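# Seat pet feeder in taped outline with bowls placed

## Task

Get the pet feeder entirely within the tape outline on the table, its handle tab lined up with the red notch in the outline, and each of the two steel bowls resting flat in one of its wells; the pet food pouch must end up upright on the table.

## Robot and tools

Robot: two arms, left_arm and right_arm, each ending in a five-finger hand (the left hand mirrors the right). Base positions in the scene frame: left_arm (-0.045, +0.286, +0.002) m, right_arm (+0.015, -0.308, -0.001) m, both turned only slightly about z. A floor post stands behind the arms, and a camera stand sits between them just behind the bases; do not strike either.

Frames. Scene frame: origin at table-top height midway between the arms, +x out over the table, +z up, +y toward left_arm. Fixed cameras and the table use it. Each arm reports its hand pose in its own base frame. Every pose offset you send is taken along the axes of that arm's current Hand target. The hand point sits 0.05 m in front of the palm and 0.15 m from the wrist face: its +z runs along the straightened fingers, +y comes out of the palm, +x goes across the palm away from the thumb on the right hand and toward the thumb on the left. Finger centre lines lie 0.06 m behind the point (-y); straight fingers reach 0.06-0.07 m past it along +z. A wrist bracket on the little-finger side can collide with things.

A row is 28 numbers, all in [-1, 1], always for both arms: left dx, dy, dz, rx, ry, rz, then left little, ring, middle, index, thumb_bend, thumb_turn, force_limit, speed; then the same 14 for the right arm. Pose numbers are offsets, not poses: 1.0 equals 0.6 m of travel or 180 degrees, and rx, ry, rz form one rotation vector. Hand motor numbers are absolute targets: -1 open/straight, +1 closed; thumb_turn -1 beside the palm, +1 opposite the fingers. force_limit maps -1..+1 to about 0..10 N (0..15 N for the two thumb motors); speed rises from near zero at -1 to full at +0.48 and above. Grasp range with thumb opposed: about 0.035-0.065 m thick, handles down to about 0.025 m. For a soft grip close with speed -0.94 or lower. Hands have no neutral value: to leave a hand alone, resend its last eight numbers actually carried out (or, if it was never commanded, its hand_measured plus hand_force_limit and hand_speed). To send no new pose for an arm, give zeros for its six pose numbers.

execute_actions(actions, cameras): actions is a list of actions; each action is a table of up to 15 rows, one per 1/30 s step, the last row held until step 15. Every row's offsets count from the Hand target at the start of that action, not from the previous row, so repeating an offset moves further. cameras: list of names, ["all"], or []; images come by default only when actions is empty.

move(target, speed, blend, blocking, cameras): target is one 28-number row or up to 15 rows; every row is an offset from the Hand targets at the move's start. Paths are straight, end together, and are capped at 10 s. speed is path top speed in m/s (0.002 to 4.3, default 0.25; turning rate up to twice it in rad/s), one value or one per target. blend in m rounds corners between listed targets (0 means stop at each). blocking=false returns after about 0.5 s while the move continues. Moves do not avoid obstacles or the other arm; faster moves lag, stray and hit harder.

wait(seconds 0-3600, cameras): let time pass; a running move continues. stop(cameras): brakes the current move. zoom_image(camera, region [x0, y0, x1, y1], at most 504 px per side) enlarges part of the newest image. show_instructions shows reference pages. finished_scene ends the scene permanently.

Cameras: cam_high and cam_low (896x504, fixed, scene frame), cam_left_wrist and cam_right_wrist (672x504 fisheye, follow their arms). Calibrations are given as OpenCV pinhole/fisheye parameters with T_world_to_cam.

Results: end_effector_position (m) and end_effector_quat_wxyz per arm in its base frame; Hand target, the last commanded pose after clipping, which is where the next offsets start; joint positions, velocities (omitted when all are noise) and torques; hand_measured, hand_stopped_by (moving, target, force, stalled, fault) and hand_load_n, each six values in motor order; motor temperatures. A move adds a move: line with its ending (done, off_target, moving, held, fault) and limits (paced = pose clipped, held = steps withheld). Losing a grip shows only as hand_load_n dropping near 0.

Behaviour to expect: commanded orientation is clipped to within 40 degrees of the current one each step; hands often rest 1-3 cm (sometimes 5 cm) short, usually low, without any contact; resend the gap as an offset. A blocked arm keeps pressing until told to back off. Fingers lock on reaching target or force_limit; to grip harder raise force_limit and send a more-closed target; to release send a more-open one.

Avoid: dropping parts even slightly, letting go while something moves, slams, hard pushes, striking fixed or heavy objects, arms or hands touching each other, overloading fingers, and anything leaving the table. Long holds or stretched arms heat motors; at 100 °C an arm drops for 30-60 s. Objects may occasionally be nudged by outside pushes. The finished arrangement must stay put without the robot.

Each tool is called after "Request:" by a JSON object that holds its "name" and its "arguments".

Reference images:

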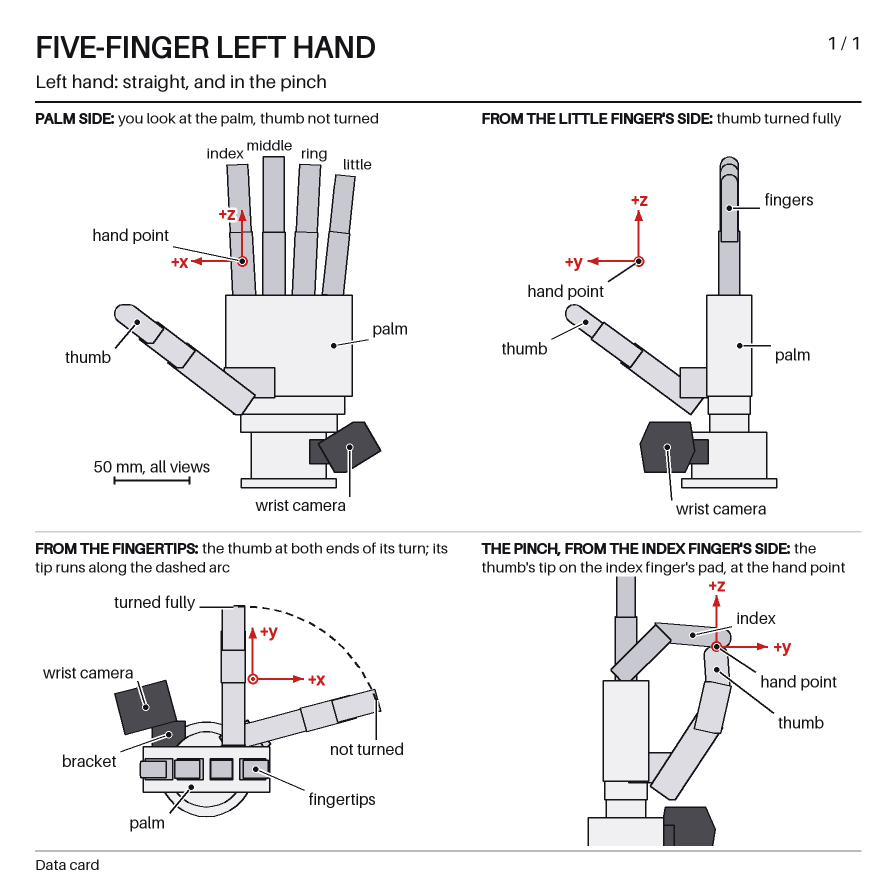

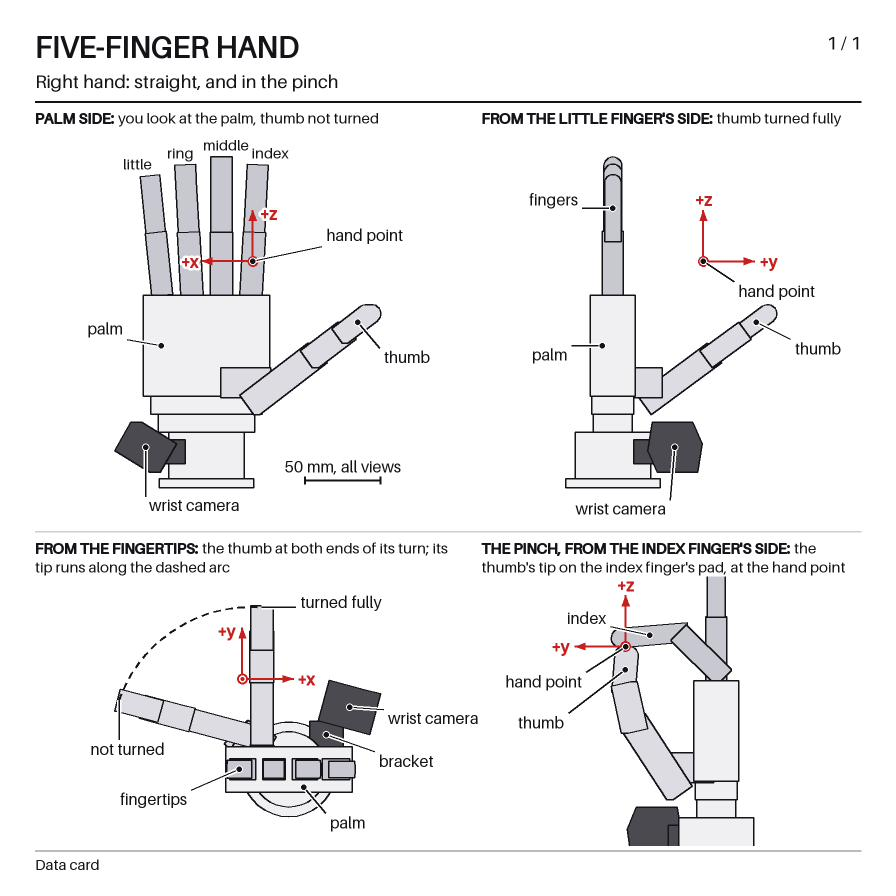

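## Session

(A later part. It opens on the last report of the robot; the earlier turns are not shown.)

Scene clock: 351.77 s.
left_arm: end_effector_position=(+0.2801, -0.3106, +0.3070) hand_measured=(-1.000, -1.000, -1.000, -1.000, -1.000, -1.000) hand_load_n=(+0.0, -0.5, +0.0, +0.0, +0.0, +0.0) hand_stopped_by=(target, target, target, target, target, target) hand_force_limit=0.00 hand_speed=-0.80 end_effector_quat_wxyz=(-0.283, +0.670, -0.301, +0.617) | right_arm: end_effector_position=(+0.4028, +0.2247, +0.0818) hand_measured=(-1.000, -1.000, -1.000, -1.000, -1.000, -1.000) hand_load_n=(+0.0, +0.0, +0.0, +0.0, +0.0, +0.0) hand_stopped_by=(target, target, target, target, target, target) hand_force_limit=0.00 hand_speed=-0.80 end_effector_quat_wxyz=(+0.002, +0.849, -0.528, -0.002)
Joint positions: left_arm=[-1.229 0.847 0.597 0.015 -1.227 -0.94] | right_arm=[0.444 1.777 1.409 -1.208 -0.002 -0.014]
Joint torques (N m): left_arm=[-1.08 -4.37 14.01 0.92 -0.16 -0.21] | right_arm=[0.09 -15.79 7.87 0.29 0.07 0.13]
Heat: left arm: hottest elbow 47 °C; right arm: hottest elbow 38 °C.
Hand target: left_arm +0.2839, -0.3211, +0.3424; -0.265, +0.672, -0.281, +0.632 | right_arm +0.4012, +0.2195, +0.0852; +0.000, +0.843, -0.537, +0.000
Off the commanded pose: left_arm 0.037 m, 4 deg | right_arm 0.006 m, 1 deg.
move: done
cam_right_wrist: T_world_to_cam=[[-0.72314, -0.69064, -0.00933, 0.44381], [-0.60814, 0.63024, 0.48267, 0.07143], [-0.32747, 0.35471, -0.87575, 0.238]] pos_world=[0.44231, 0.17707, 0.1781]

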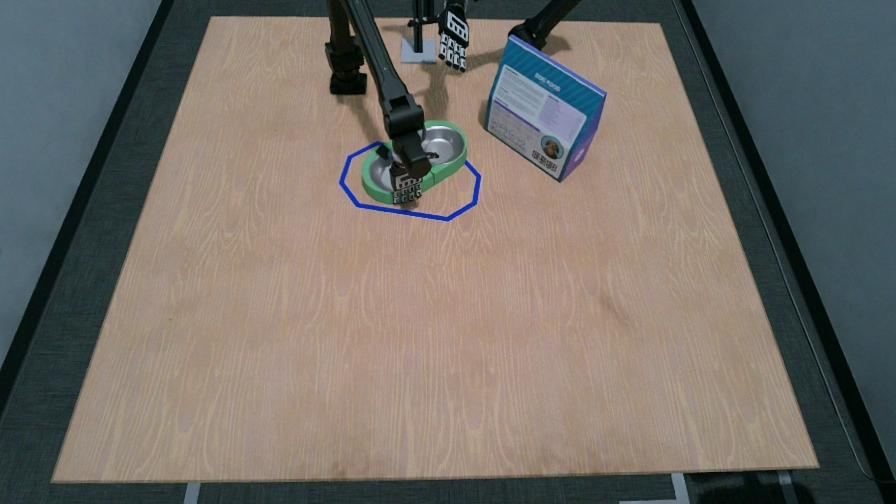

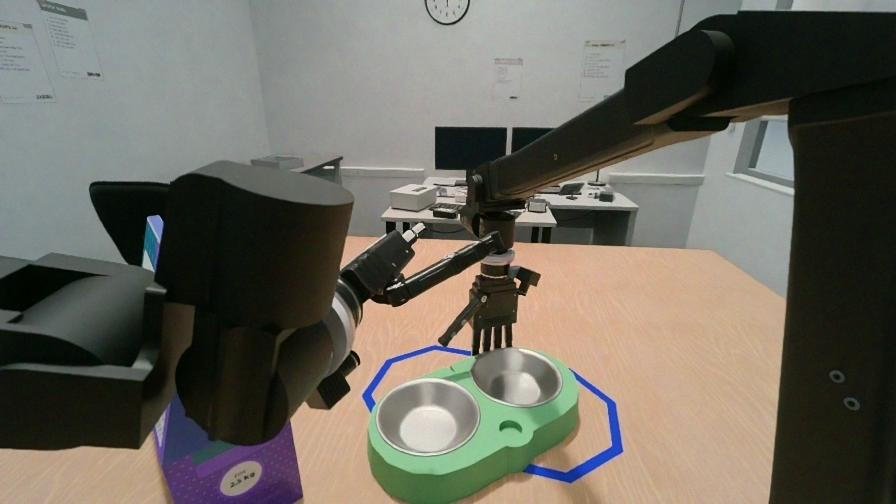

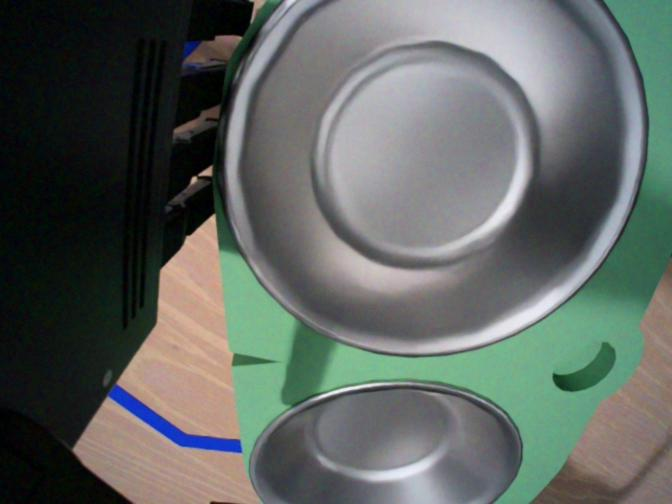

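Request:
{"name": "move", "arguments": {"target": [-0.1253,0.1067,-0.16,-0.448,-0.1975,0.1845,-1,-1,-1,-1,-1,1,0,-0.2, 0,0,0,0,0,0,-1,-1,-1,-1,-1,1,0,-0.2], "speed": 0.25, "cameras": ["all"]}}

Scene clock: 454.03 s.
left_arm: end_effector_position=(+0.1707, -0.3028, +0.2308) hand_measured=(-1.000, -1.000, -1.000, -1.000, -1.000, +1.000) hand_load_n=(+0.0, +0.0, +0.0, +0.0, +0.0, +0.0) hand_stopped_by=(target, target, target, target, target, target) hand_force_limit=0.00 hand_speed=-0.20 end_effector_quat_wxyz=(-0.003, +0.726, -0.687, -0.020) | right_arm: end_effector_position=(+0.4028, +0.2247, +0.0820) hand_measured=(-1.000, -1.000, -1.000, -1.000, -1.000, +1.000) hand_load_n=(+0.0, +0.0, +0.0, +0.0, +0.0, +0.0) hand_stopped_by=(target, target, target, target, target, target) hand_force_limit=0.00 hand_speed=-0.20 end_effector_quat_wxyz=(+0.002, +0.849, -0.529, -0.002)
Joint positions: left_arm=[-0.865 1.291 1.252 -1.573 -0.002 -0.919] | right_arm=[0.444 1.777 1.409 -1.208 -0.002 -0.013]
Joint torques (N m): left_arm=[-0.32 -8.64 12.52 -0.31 0.14 0] | right_arm=[0.15 -15.79 7.83 0.31 0.08 0.11]
Heat: left arm: hottest elbow 49 °C; right arm: hottest elbow 37 °C.
Hand target: left_arm +0.1820, -0.3126, +0.2500; +0.001, +0.726, -0.688, +0.000 | right_arm +0.4012, +0.2195, +0.0853; +0.000, +0.843, -0.537, +0.000
Off the commanded pose: left_arm 0.024 m, 2 deg | right_arm 0.006 m, 1 deg.
move: off_target (left_arm)
cam_left_wrist: T_world_to_cam=[[0.97799, -0.20862, 0.002, -0.23551], [-0.19022, -0.88774, 0.41921, -0.32284], [-0.08568, -0.41036, -0.90789, 0.21287]] pos_world=[0.18715, -0.24838, 0.32907]
cam_right_wrist: T_world_to_cam=[[-0.72359, -0.69016, -0.00972, 0.44399], [-0.60787, 0.63052, 0.48263, 0.07104], [-0.32696, 0.35514, -0.87577, 0.23781]] pos_world=[0.44221, 0.17718, 0.1783]

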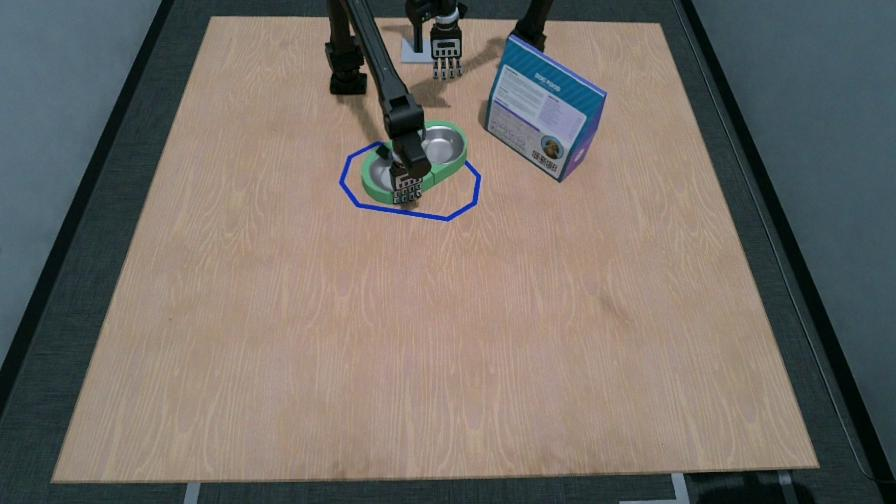

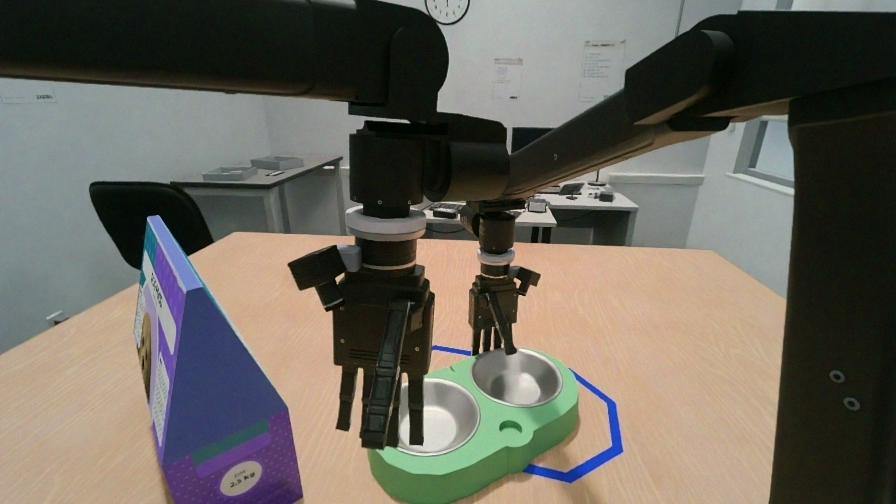

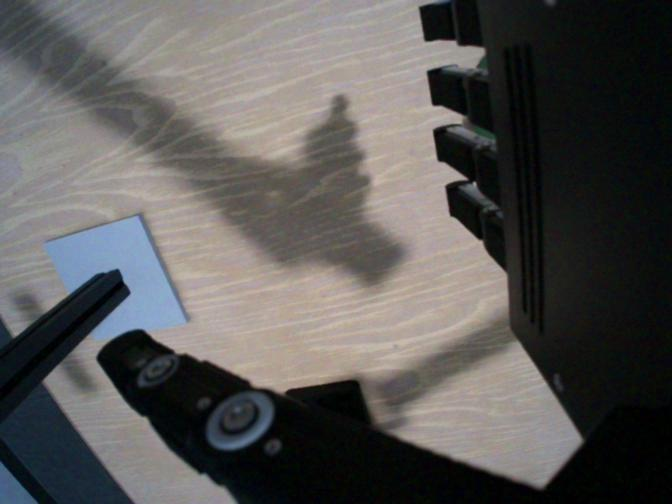

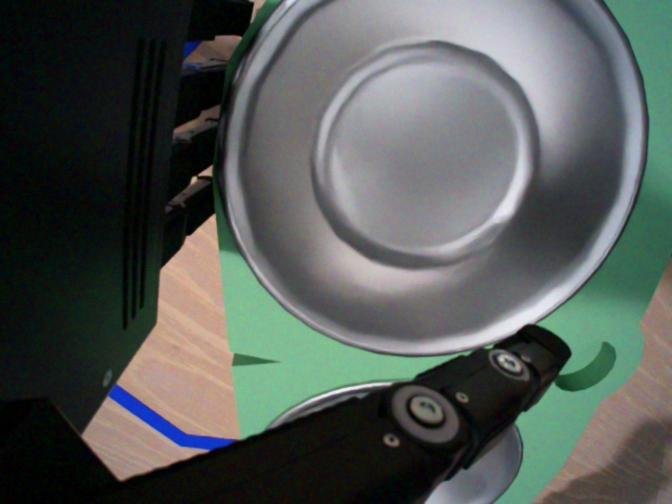

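Request:
{"name": "move", "arguments": {"target": [0,0,0.258,0,0,0,-1,-1,-1,-1,-1,1,0,-0.2, 0,0,0,0,0,0,-1,-1,-1,-1,-1,1,0,-0.2], "speed": 0.12, "cameras": ["all"]}}

Scene clock: 466.83 s.
left_arm: end_effector_position=(+0.1800, -0.3137, +0.0997) hand_measured=(-1.000, -1.000, -1.000, -1.000, -1.000, +1.000) hand_load_n=(+0.0, +0.0, +0.0, +0.0, +0.0, +0.0) hand_stopped_by=(target, target, target, target, target, target) hand_force_limit=0.00 hand_speed=-0.20 end_effector_quat_wxyz=(-0.001, +0.726, -0.688, +0.001) | right_arm: end_effector_position=(+0.4028, +0.2247, +0.0820) hand_measured=(-1.000, -1.000, -1.000, -1.000, -1.000, +1.000) hand_load_n=(+0.0, +0.0, +0.0, +0.0, +0.0, +0.0) hand_stopped_by=(target, target, target, target, target, target) hand_force_limit=0.00 hand_speed=-0.20 end_effector_quat_wxyz=(+0.002, +0.849, -0.529, -0.002)
Joint positions: left_arm=[-0.865 1.374 0.979 -1.173 -0.002 -0.918] | right_arm=[0.444 1.777 1.409 -1.208 -0.002 -0.013]
Joint torques (N m): left_arm=[-0.5 -8.88 7.1 0.5 0.16 -0.06] | right_arm=[0.03 -15.68 7.79 0.32 0.09 0.11]
Heat: left arm: hottest elbow 49 °C; right arm: hottest elbow 37 °C.
Hand target: left_arm +0.1817, -0.3128, +0.0953; +0.001, +0.726, -0.688, +0.000 | right_arm +0.4012, +0.2195, +0.0853; +0.000, +0.843, -0.537, +0.000
Off the commanded pose: left_arm 0.005 m, 0 deg | right_arm 0.006 m, 1 deg.
move: done
cam_left_wrist: T_world_to_cam=[[0.97731, -0.20874, 0.03595, -0.2499], [-0.20283, -0.87337, 0.44281, -0.27141], [-0.06104, -0.44005, -0.8959, 0.07523]] pos_world=[0.19377, -0.25611, 0.19656]
cam_right_wrist: T_world_to_cam=[[-0.72359, -0.69016, -0.00972, 0.44399], [-0.60787, 0.63052, 0.48263, 0.07104], [-0.32696, 0.35514, -0.87577, 0.23781]] pos_world=[0.44221, 0.17718, 0.1783]

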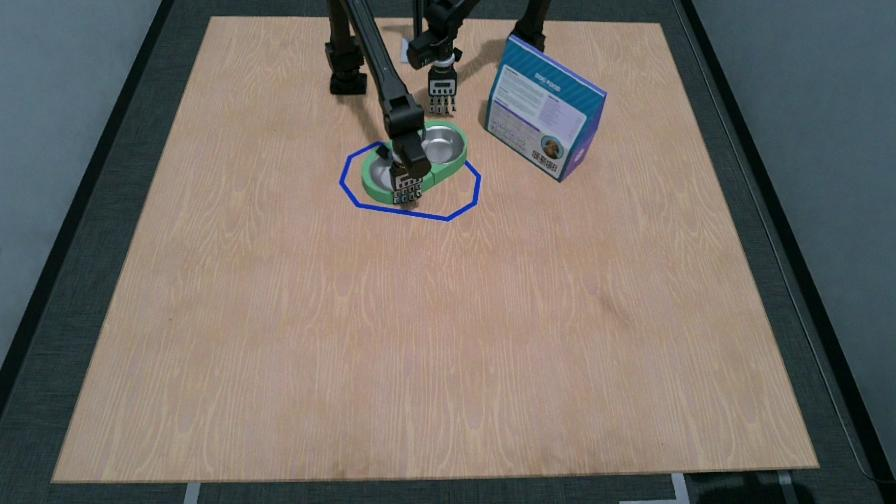

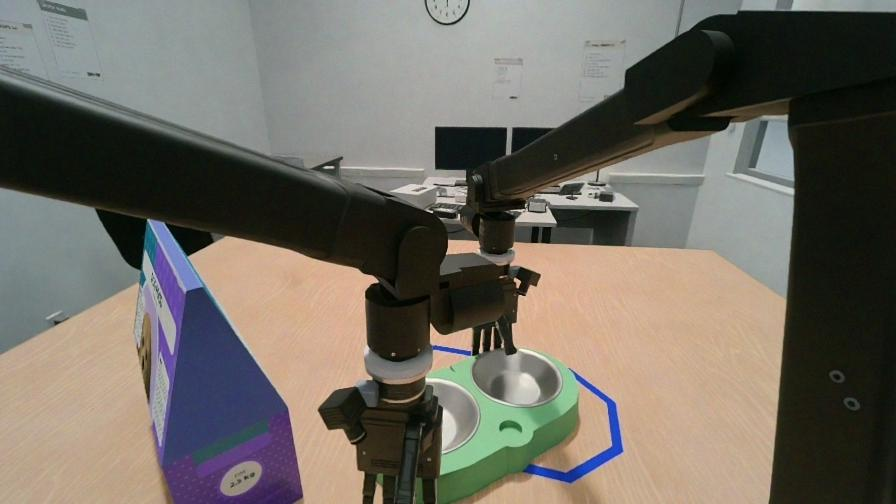

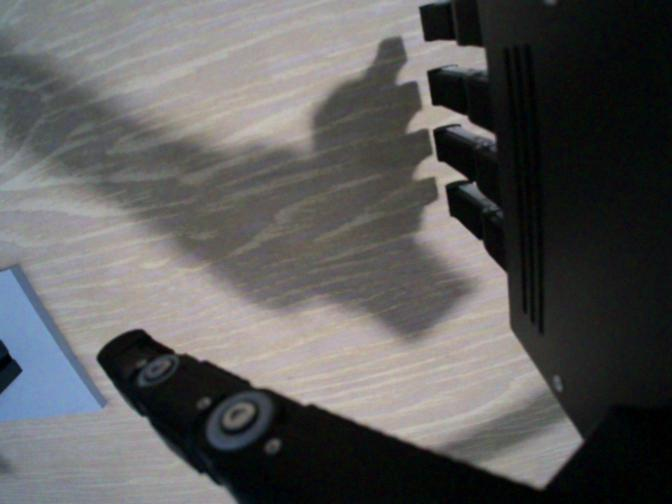

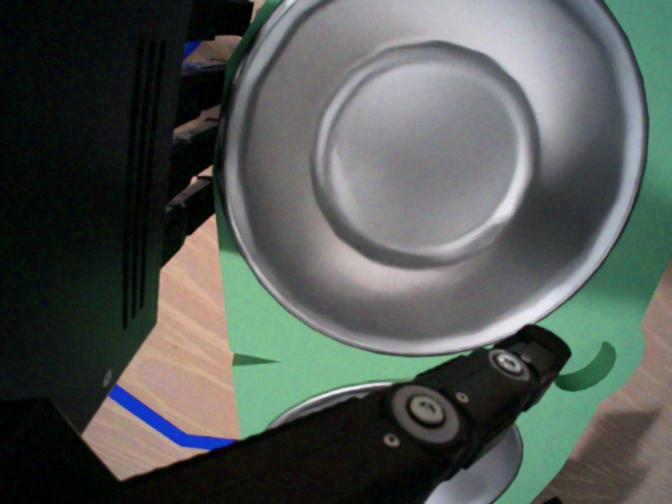

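Request:
{"name": "move", "arguments": {"target": [[0,0,0.022,0,0,0,-1,-1,-1,-1,-1,1,0,-0.2, 0,0,0,0,0,0,-1,-1,-1,-1,-1,1,0,-0.2],[0,-0.14,0.018,0,0,0,-1,-1,-1,-1,-1,1,0,-0.2, 0,0,0,0,0,0,-1,-1,-1,-1,-1,1,0,-0.2]], "speed": [0.1,0.06], "cameras": ["all"]}}

Scene clock: 479.40 s.
left_arm: end_effector_position=(+0.2318, -0.2946, +0.0774) hand_measured=(-1.000, -1.000, -1.000, -1.000, -1.000, +1.000) hand_load_n=(+0.0, +0.0, -2.0, +0.0, +0.0, +0.0) hand_stopped_by=(target, target, target, target, target, target) hand_force_limit=0.00 hand_speed=-0.20 end_effector_quat_wxyz=(+0.009, +0.717, -0.697, -0.027) | right_arm: end_effector_position=(+0.4053, +0.2233, +0.0824) hand_measured=(-1.000, -1.000, -1.000, -1.000, -1.000, +1.000) hand_load_n=(+0.0, +0.0, +0.5, +0.0, +0.0, +0.0) hand_stopped_by=(target, target, target, target, target, target) hand_force_limit=0.00 hand_speed=-0.20 end_effector_quat_wxyz=(+0.000, +0.847, -0.531, +0.001)
Joint positions: left_arm=[-0.725 1.504 1.043 -1.164 0.015 -0.752] | right_arm=[0.44 1.775 1.409 -1.203 0.002 -0.011]
Joint torques (N m): left_arm=[1.08 -9.11 11.99 0.68 -0.57 -0.19] | right_arm=[0.44 -15.56 7.8 0.17 -0.06 0.1]
Heat: left arm: hottest elbow 47 °C; right arm: hottest elbow 37 °C.
Hand target: left_arm +0.2655, -0.3082, +0.0842; +0.001, +0.726, -0.688, +0.000 | right_arm +0.4012, +0.2196, +0.0853; +0.000, +0.843, -0.537, +0.000
Off the commanded pose: left_arm 0.037 m, 4 deg | right_arm 0.006 m, 1 deg.
move: off_target (left_arm)
cam_left_wrist: T_world_to_cam=[[0.97194, -0.23416, -0.02246, -0.29744], [-0.20181, -0.87911, 0.43179, -0.23545], [-0.12085, -0.41514, -0.9017, 0.08849]] pos_world=[0.25227, -0.2399, 0.17477]
cam_right_wrist: T_world_to_cam=[[-0.72777, -0.68566, -0.01504, 0.44594], [-0.6077, 0.63455, 0.47755, 0.07281], [-0.31789, 0.35669, -0.87848, 0.23569]] pos_world=[0.44371, 0.17548, 0.17899]

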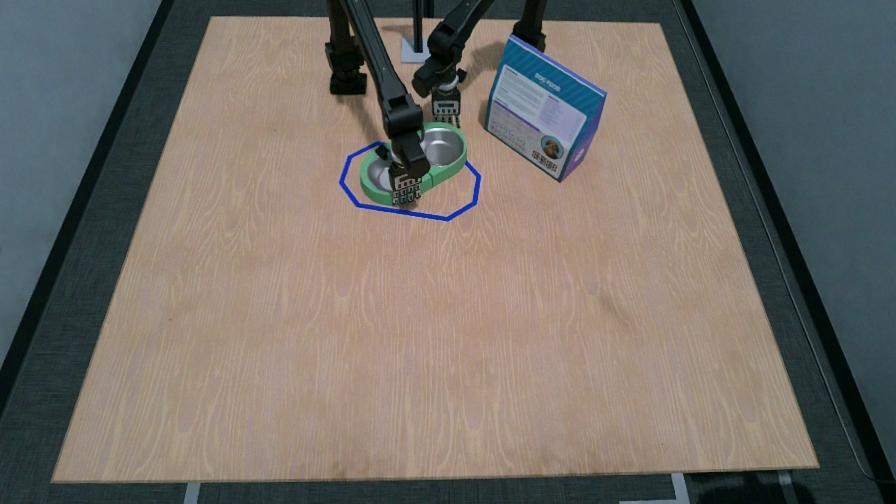

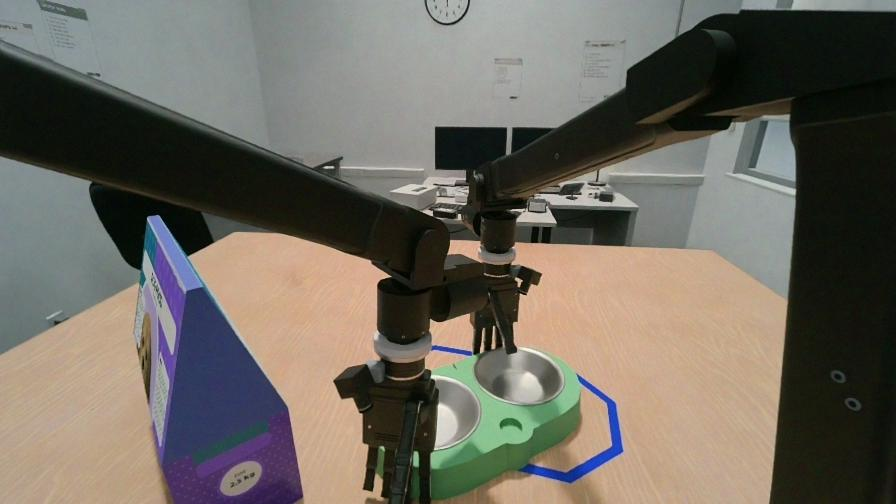

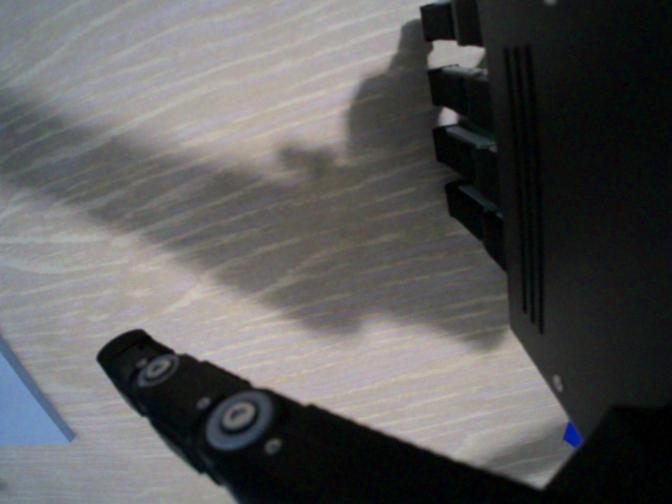

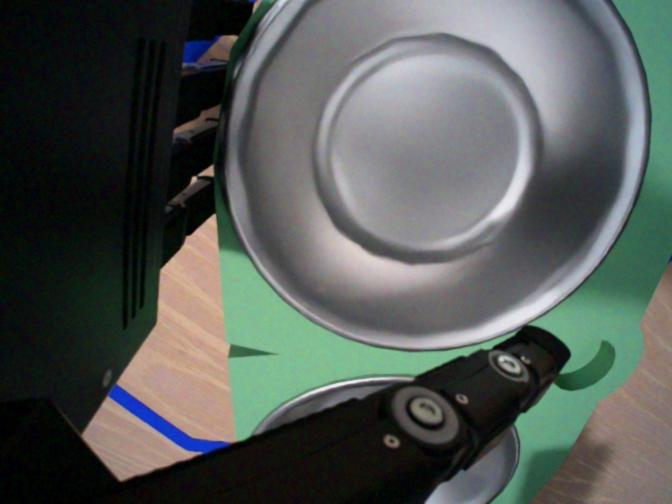

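Request:
{"name": "move", "arguments": {"target": [[-0.02,0.09,0,0,0,0,-1,-1,-1,-1,-1,1,0,-0.2, 0,0,0,0,0,0,-1,-1,-1,-1,-1,1,0,-0.2],[-0.02,0.09,0,0,0,0,-1,-1,-1,-1,-1,1,0,-0.2, 0,-0.0833,0,0,0,0,-1,-1,-1,-1,-1,1,0,-0.2],[-0.02,0.09,0,0,0,0,-1,-1,-1,-1,-1,1,0,-0.2, 0.1133,-0.0702,0,0,0,0.1956,-1,-1,-1,-1,-1,1,0,-0.2]], "speed": [0.08,0.12,0.12], "blend": [0,0.02,0], "cameras": ["cam_high","cam_low","cam_right_wrist"]}}

Scene clock: 525.33 s.
left_arm: end_effector_position=(+0.2120, -0.2976, +0.0822) hand_measured=(-1.000, -1.000, -1.000, -1.000, -1.000, +1.000) hand_load_n=(+0.5, +0.0, +0.0, +0.0, +0.0, +0.0) hand_stopped_by=(target, target, target, target, target, target) hand_force_limit=0.00 hand_speed=-0.20 end_effector_quat_wxyz=(+0.003, +0.725, -0.688, -0.010) | right_arm: end_effector_position=(+0.4649, +0.1780, +0.0792) hand_measured=(-1.000, -1.000, -1.000, -1.000, -1.000, +1.000) hand_load_n=(-0.5, +0.0, +0.0, +0.0, +0.0, +0.0) hand_stopped_by=(target, target, target, target, target, target) hand_force_limit=0.00 hand_speed=-0.20 end_effector_quat_wxyz=(-0.011, -0.648, +0.761, +0.004)
Joint positions: left_arm=[-0.769 1.437 0.989 -1.142 0.005 -0.821] | right_arm=[0.261 1.833 1.479 -1.242 0.002 0.421]
Joint torques (N m): left_arm=[-1.85 -11.75 6.69 0.5 -0.14 -0.2] | right_arm=[0.32 -16.73 8.34 0.7 -0.07 0.09]
Heat: left arm: hottest elbow 49 °C; right arm: hottest elbow 38 °C.
Hand target: left_arm +0.2110, -0.2991, +0.0844; +0.001, +0.726, -0.688, +0.000 | right_arm +0.4681, +0.1756, +0.0852; +0.000, -0.641, +0.767, +0.000
Off the commanded pose: left_arm 0.003 m, 1 deg | right_arm 0.007 m, 2 deg.
move: done
cam_right_wrist: T_world_to_cam=[[-0.98952, -0.14402, 0.01027, 0.48144], [-0.12187, 0.87122, 0.47553, -0.1286], [-0.07744, 0.4693, -0.87964, 0.13624]] pos_world=[0.47127, 0.11744, 0.17605]

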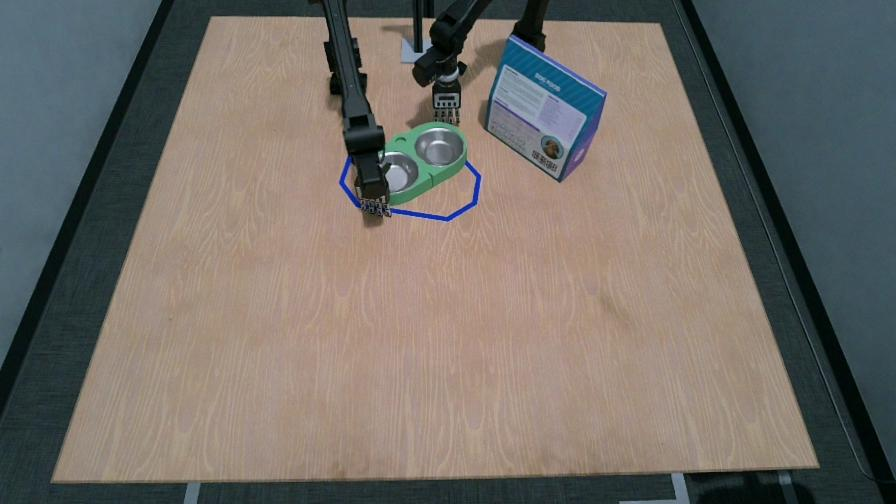

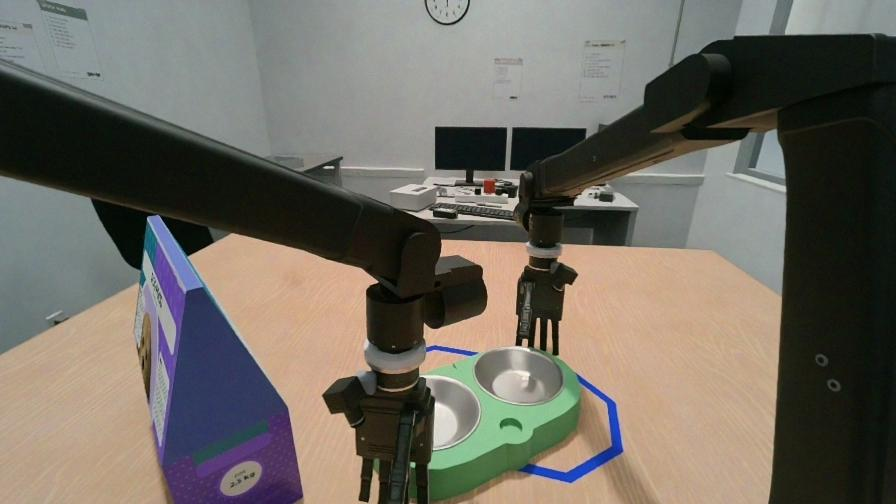

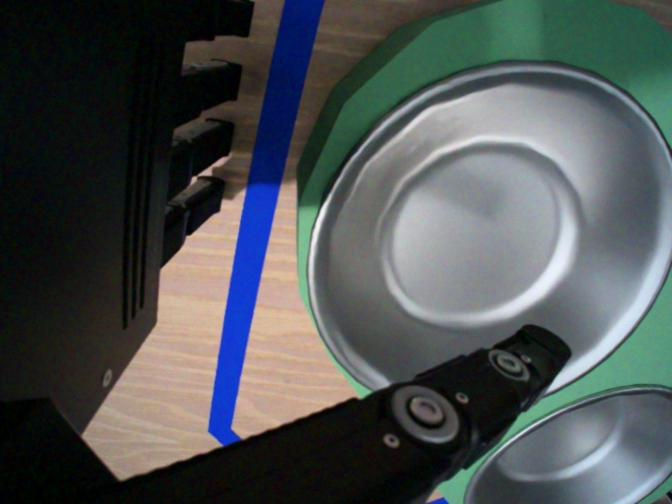

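Request:
{"name": "move", "arguments": {"target": [[0,0,0,0,0,0,-1,-1,-1,-1,-1,1,0,-0.2, 0,0.061,-0.004,0,0,0,-1,-1,-1,-1,-1,1,0,-0.2],[0.01,-0.12,0,0,0,0,-1,-1,-1,-1,-1,1,0,-0.2, 0,0.061,-0.004,0,0,0,-1,-1,-1,-1,-1,1,0,-0.2]], "speed": [0.06,0.06], "cameras": ["cam_high","cam_low","cam_right_wrist"]}}

Scene clock: 549.07 s.
left_arm: end_effector_position=(+0.2428, -0.2848, +0.0781) hand_measured=(-1.000, -1.000, -1.000, -1.000, -1.000, +1.000) hand_load_n=(+0.0, +0.0, +0.0, -2.5, +0.0, +0.0) hand_stopped_by=(target, target, target, target, target, target) hand_force_limit=0.00 hand_speed=-0.20 end_effector_quat_wxyz=(+0.011, +0.713, -0.700, -0.034) | right_arm: end_effector_position=(+0.4371, +0.1758, +0.0828) hand_measured=(-1.000, -1.000, -1.000, -1.000, -1.000, +1.000) hand_load_n=(+0.0, +0.5, +0.0, +0.0, +0.0, +0.0) hand_stopped_by=(target, target, target, target, target, target) hand_force_limit=0.00 hand_speed=-0.20 end_effector_quat_wxyz=(-0.006, -0.640, +0.768, -0.004)
Joint positions: left_arm=[-0.688 1.52 1.061 -1.182 0.016 -0.705] | right_arm=[0.273 1.748 1.373 -1.203 0.011 0.455]
Joint torques (N m): left_arm=[1.49 -8.88 12.44 1.31 -0.6 -0.23] | right_arm=[1.55 -15.21 8.12 0.27 -0.42 0.07]
Heat: left arm: hottest elbow 45 °C; right arm: hottest elbow 37 °C.
Hand target: left_arm +0.2831, -0.3013, +0.0842; +0.001, +0.726, -0.688, +0.000 | right_arm +0.4321, +0.1821, +0.0875; +0.000, -0.641, +0.767, +0.000
Off the commanded pose: left_arm 0.044 m, 5 deg | right_arm 0.009 m, 1 deg.
move: off_target (left_arm)
cam_right_wrist: T_world_to_cam=[[-0.99242, -0.12258, -0.00832, 0.45261], [-0.11216, 0.8762, 0.46872, -0.13626], [-0.05017, 0.4661, -0.88331, 0.12721]] pos_world=[0.44028, 0.11558, 0.18]

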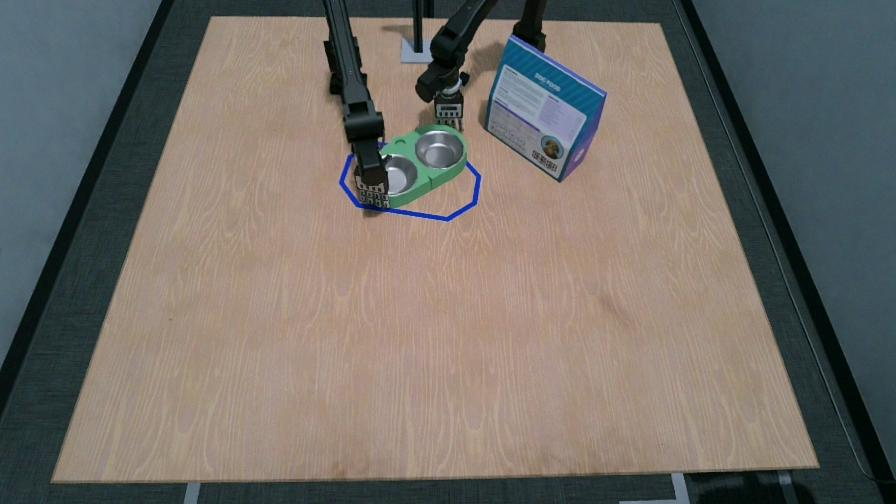

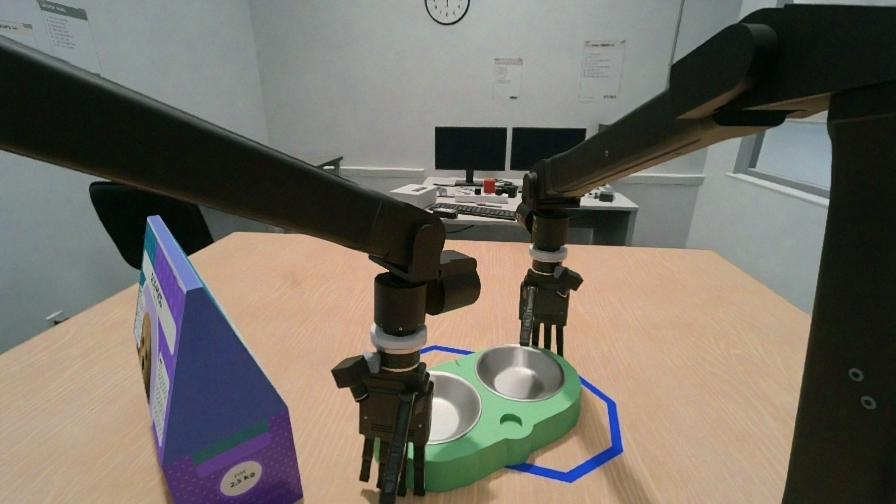

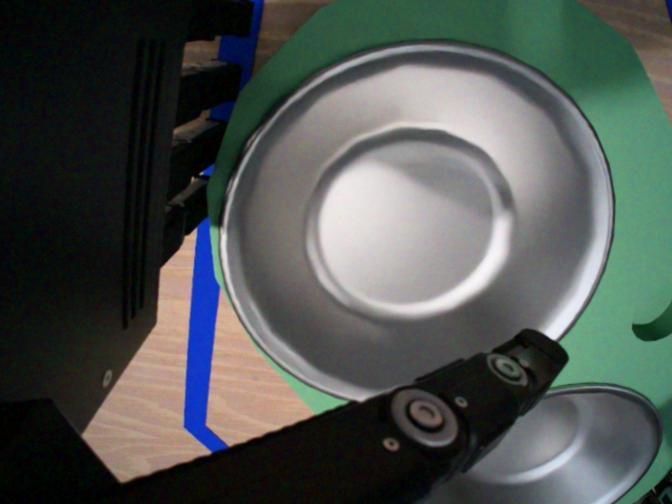

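Request:
{"name": "move", "arguments": {"target": [0.03,-0.07,-0.01,0,0,0,-1,-1,-1,-1,-1,1,0,-0.2, 0,0,0,0,0,0,-1,-1,-1,-1,-1,1,0,-0.2], "speed": [0.06], "cameras": ["cam_high","cam_low","cam_right_wrist","cam_left_wrist"]}}

Scene clock: 575.53 s.
left_arm: end_effector_position=(+0.2634, -0.2862, +0.0815) hand_measured=(-1.000, -1.000, -1.000, -1.000, -1.000, +1.000) hand_load_n=(+0.0, +0.0, +0.0, -4.0, -0.5, +0.0) hand_stopped_by=(target, target, target, target, target, target) hand_force_limit=0.00 hand_speed=-0.20 end_effector_quat_wxyz=(+0.018, +0.707, -0.704, -0.066) | right_arm: end_effector_position=(+0.4475, +0.1700, +0.0806) hand_measured=(-1.000, -1.000, -1.000, -1.000, -1.000, +1.000) hand_load_n=(+0.0, -0.5, +1.0, +0.0, +0.0, +0.0) hand_stopped_by=(target, target, target, target, target, target) hand_force_limit=0.00 hand_speed=-0.20 end_effector_quat_wxyz=(+0.003, -0.634, +0.773, -0.019)
Joint positions: left_arm=[-0.658 1.606 1.161 -1.261 0.019 -0.66] | right_arm=[0.263 1.748 1.373 -1.174 0.033 0.461]
Joint torques (N m): left_arm=[1.55 -9.82 15.12 2.39 -0.71 -0.37] | right_arm=[2.26 -15.15 8.23 -0.75 -1.16 0.02]
Heat: left arm: hottest elbow 47 °C; right arm: hottest elbow 37 °C.
Hand target: left_arm +0.3262, -0.3171, +0.0902; +0.001, +0.726, -0.688, +0.000 | right_arm +0.4321, +0.1822, +0.0875; +0.000, -0.641, +0.767, +0.000
Off the commanded pose: left_arm 0.070 m, 8 deg | right_arm 0.021 m, 3 deg.
move: off_target (left_arm)
cam_left_wrist: T_world_to_cam=[[0.96171, -0.25568, -0.09874, -0.32333], [-0.19499, -0.89141, 0.40911, -0.22691], [-0.19262, -0.37419, -0.90713, 0.13056]] pos_world=[0.29185, -0.23608, 0.17934]
cam_right_wrist: T_world_to_cam=[[-0.99343, -0.10724, -0.03997, 0.46272], [-0.11367, 0.88394, 0.45358, -0.12838], [-0.01331, 0.45514, -0.89032, 0.11446]] pos_world=[0.44661, 0.111, 0.17864]

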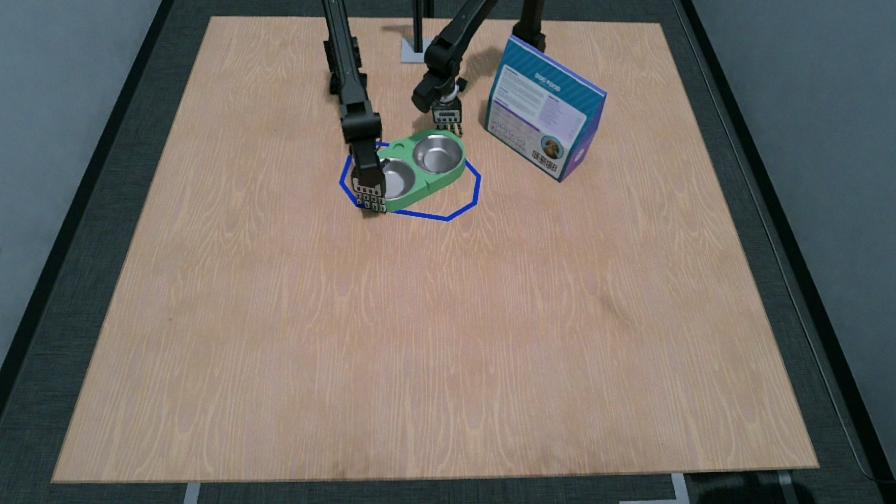

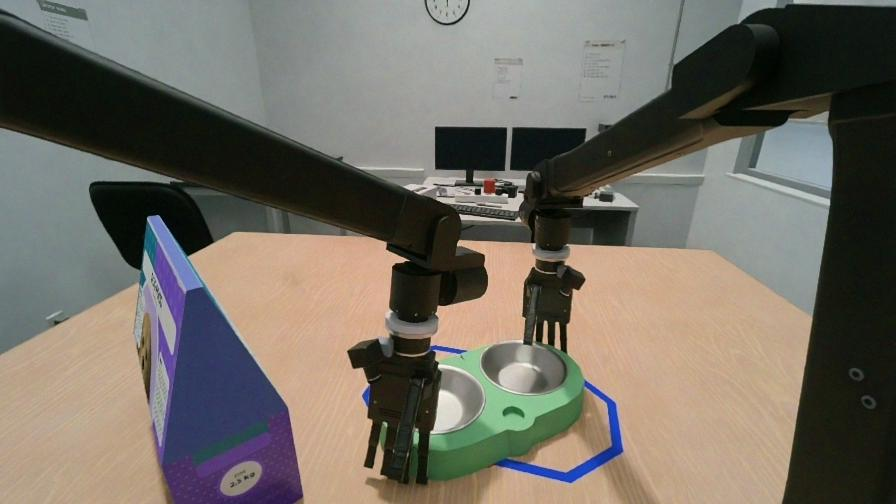

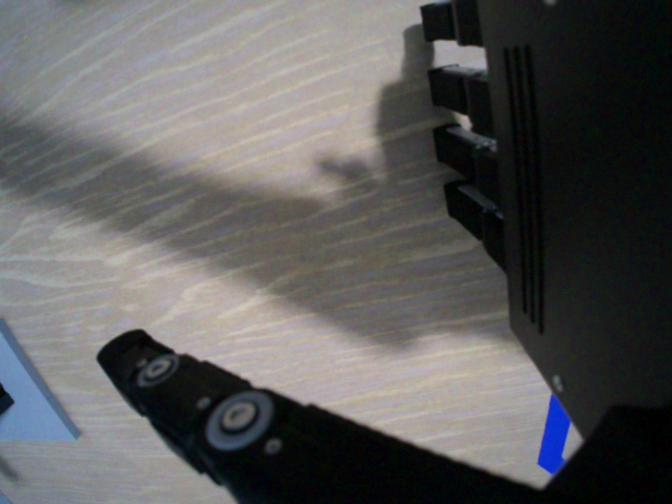

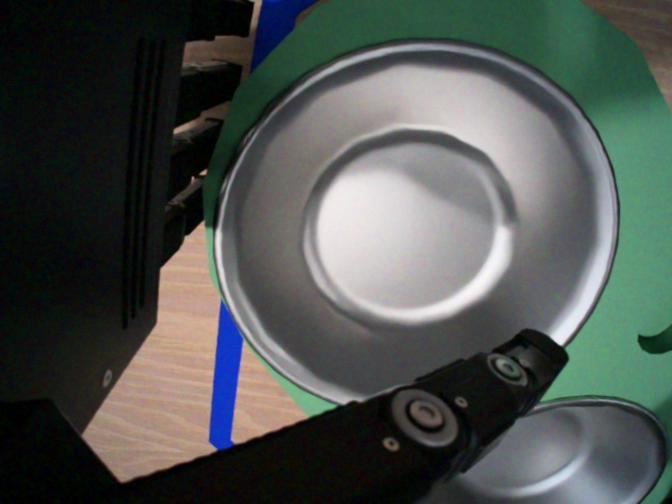

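Request:
{"name": "move", "arguments": {"target": [0,0,0,0,0,0,-1,-1,-1,-1,-1,1,0,-0.2, 0,0.1,-0.004,0,0,0,-1,-1,-1,-1,-1,1,0,-0.2], "speed": [0.06], "cameras": ["cam_high","cam_low","cam_right_wrist","cam_left_wrist"]}}

Scene clock: 624.73 s.
left_arm: end_effector_position=(+0.2643, -0.2842, +0.0820) hand_measured=(-1.000, -1.000, -1.000, -1.000, -1.000, +1.000) hand_load_n=(+0.0, +0.0, +0.0, -4.0, +0.0, +0.0) hand_stopped_by=(target, target, target, target, target, target) hand_force_limit=0.00 hand_speed=-0.20 end_effector_quat_wxyz=(+0.018, +0.705, -0.706, -0.069) | right_arm: end_effector_position=(+0.4279, +0.1573, +0.0960) hand_measured=(-1.000, -1.000, -1.000, -1.000, -1.000, +1.000) hand_load_n=(+0.0, -0.5, +1.0, +0.0, +0.0, +0.0) hand_stopped_by=(target, target, target, target, target, target) hand_force_limit=0.00 hand_speed=-0.20 end_effector_quat_wxyz=(+0.028, -0.607, +0.792, -0.055)
Joint positions: left_arm=[-0.654 1.61 1.166 -1.269 0.018 -0.65] | right_arm=[0.263 1.619 1.257 -1.115 0.081 0.522]
Joint torques (N m): left_arm=[1.03 -10.23 14.68 2.67 -0.62 -0.43] | right_arm=[5.89 -13.45 5.14 -1.88 -2.77 -0.07]
Motor temperatures (°C): left_arm=[35 33 55 32 35 34] | right_arm=[34 35 37 34 37 34]
Heat: left arm: hottest elbow 55 °C; right arm: hottest elbow 37 °C.
Hand target: left_arm +0.3261, -0.3171, +0.0903; +0.001, +0.726, -0.688, +0.000 | right_arm +0.3729, +0.1928, +0.0901; +0.000, -0.641, +0.767, +0.000
Off the commanded pose: left_arm 0.071 m, 9 deg | right_arm 0.066 m, 9 deg.
move: off_target (right_arm)
cam_left_wrist: T_world_to_cam=[[0.95974, -0.26042, -0.10526, -0.32397], [-0.19728, -0.89171, 0.40735, -0.2245], [-0.19994, -0.37018, -0.90719, 0.13501]] pos_world=[0.29363, -0.23458, 0.17983]
cam_right_wrist: T_world_to_cam=[[-0.99131, -0.04594, -0.12323, 0.43984], [-0.09448, 0.90061, 0.42424, -0.13441], [0.09149, 0.4322, -0.89713, 0.09312]] pos_world=[0.4148, 0.10101, 0.19476]

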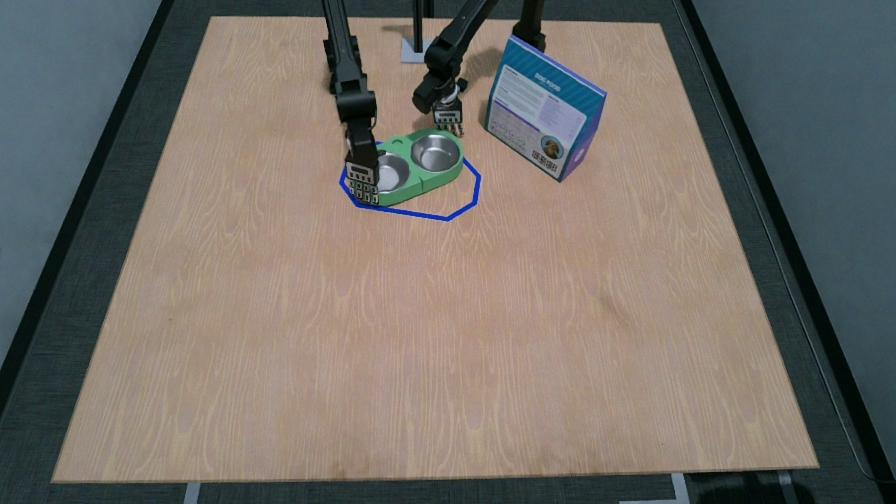

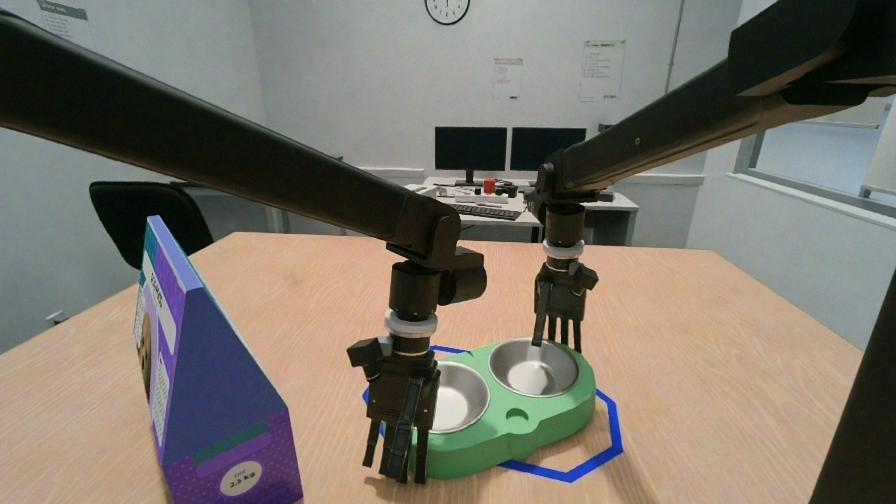

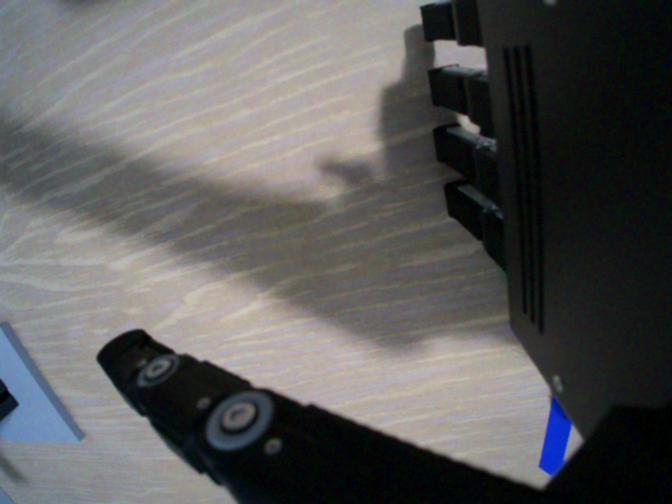

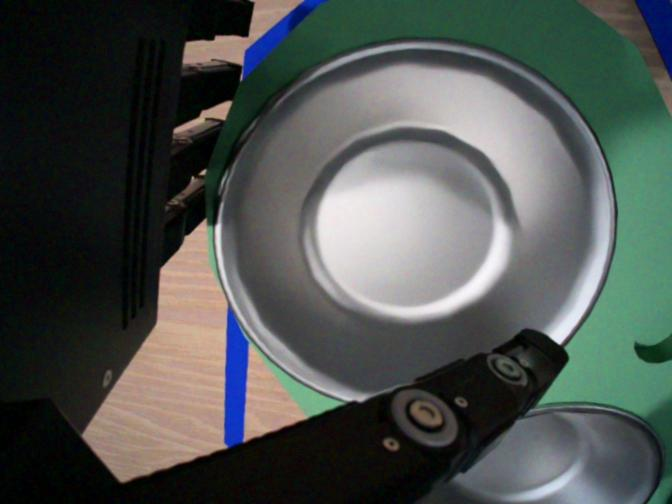

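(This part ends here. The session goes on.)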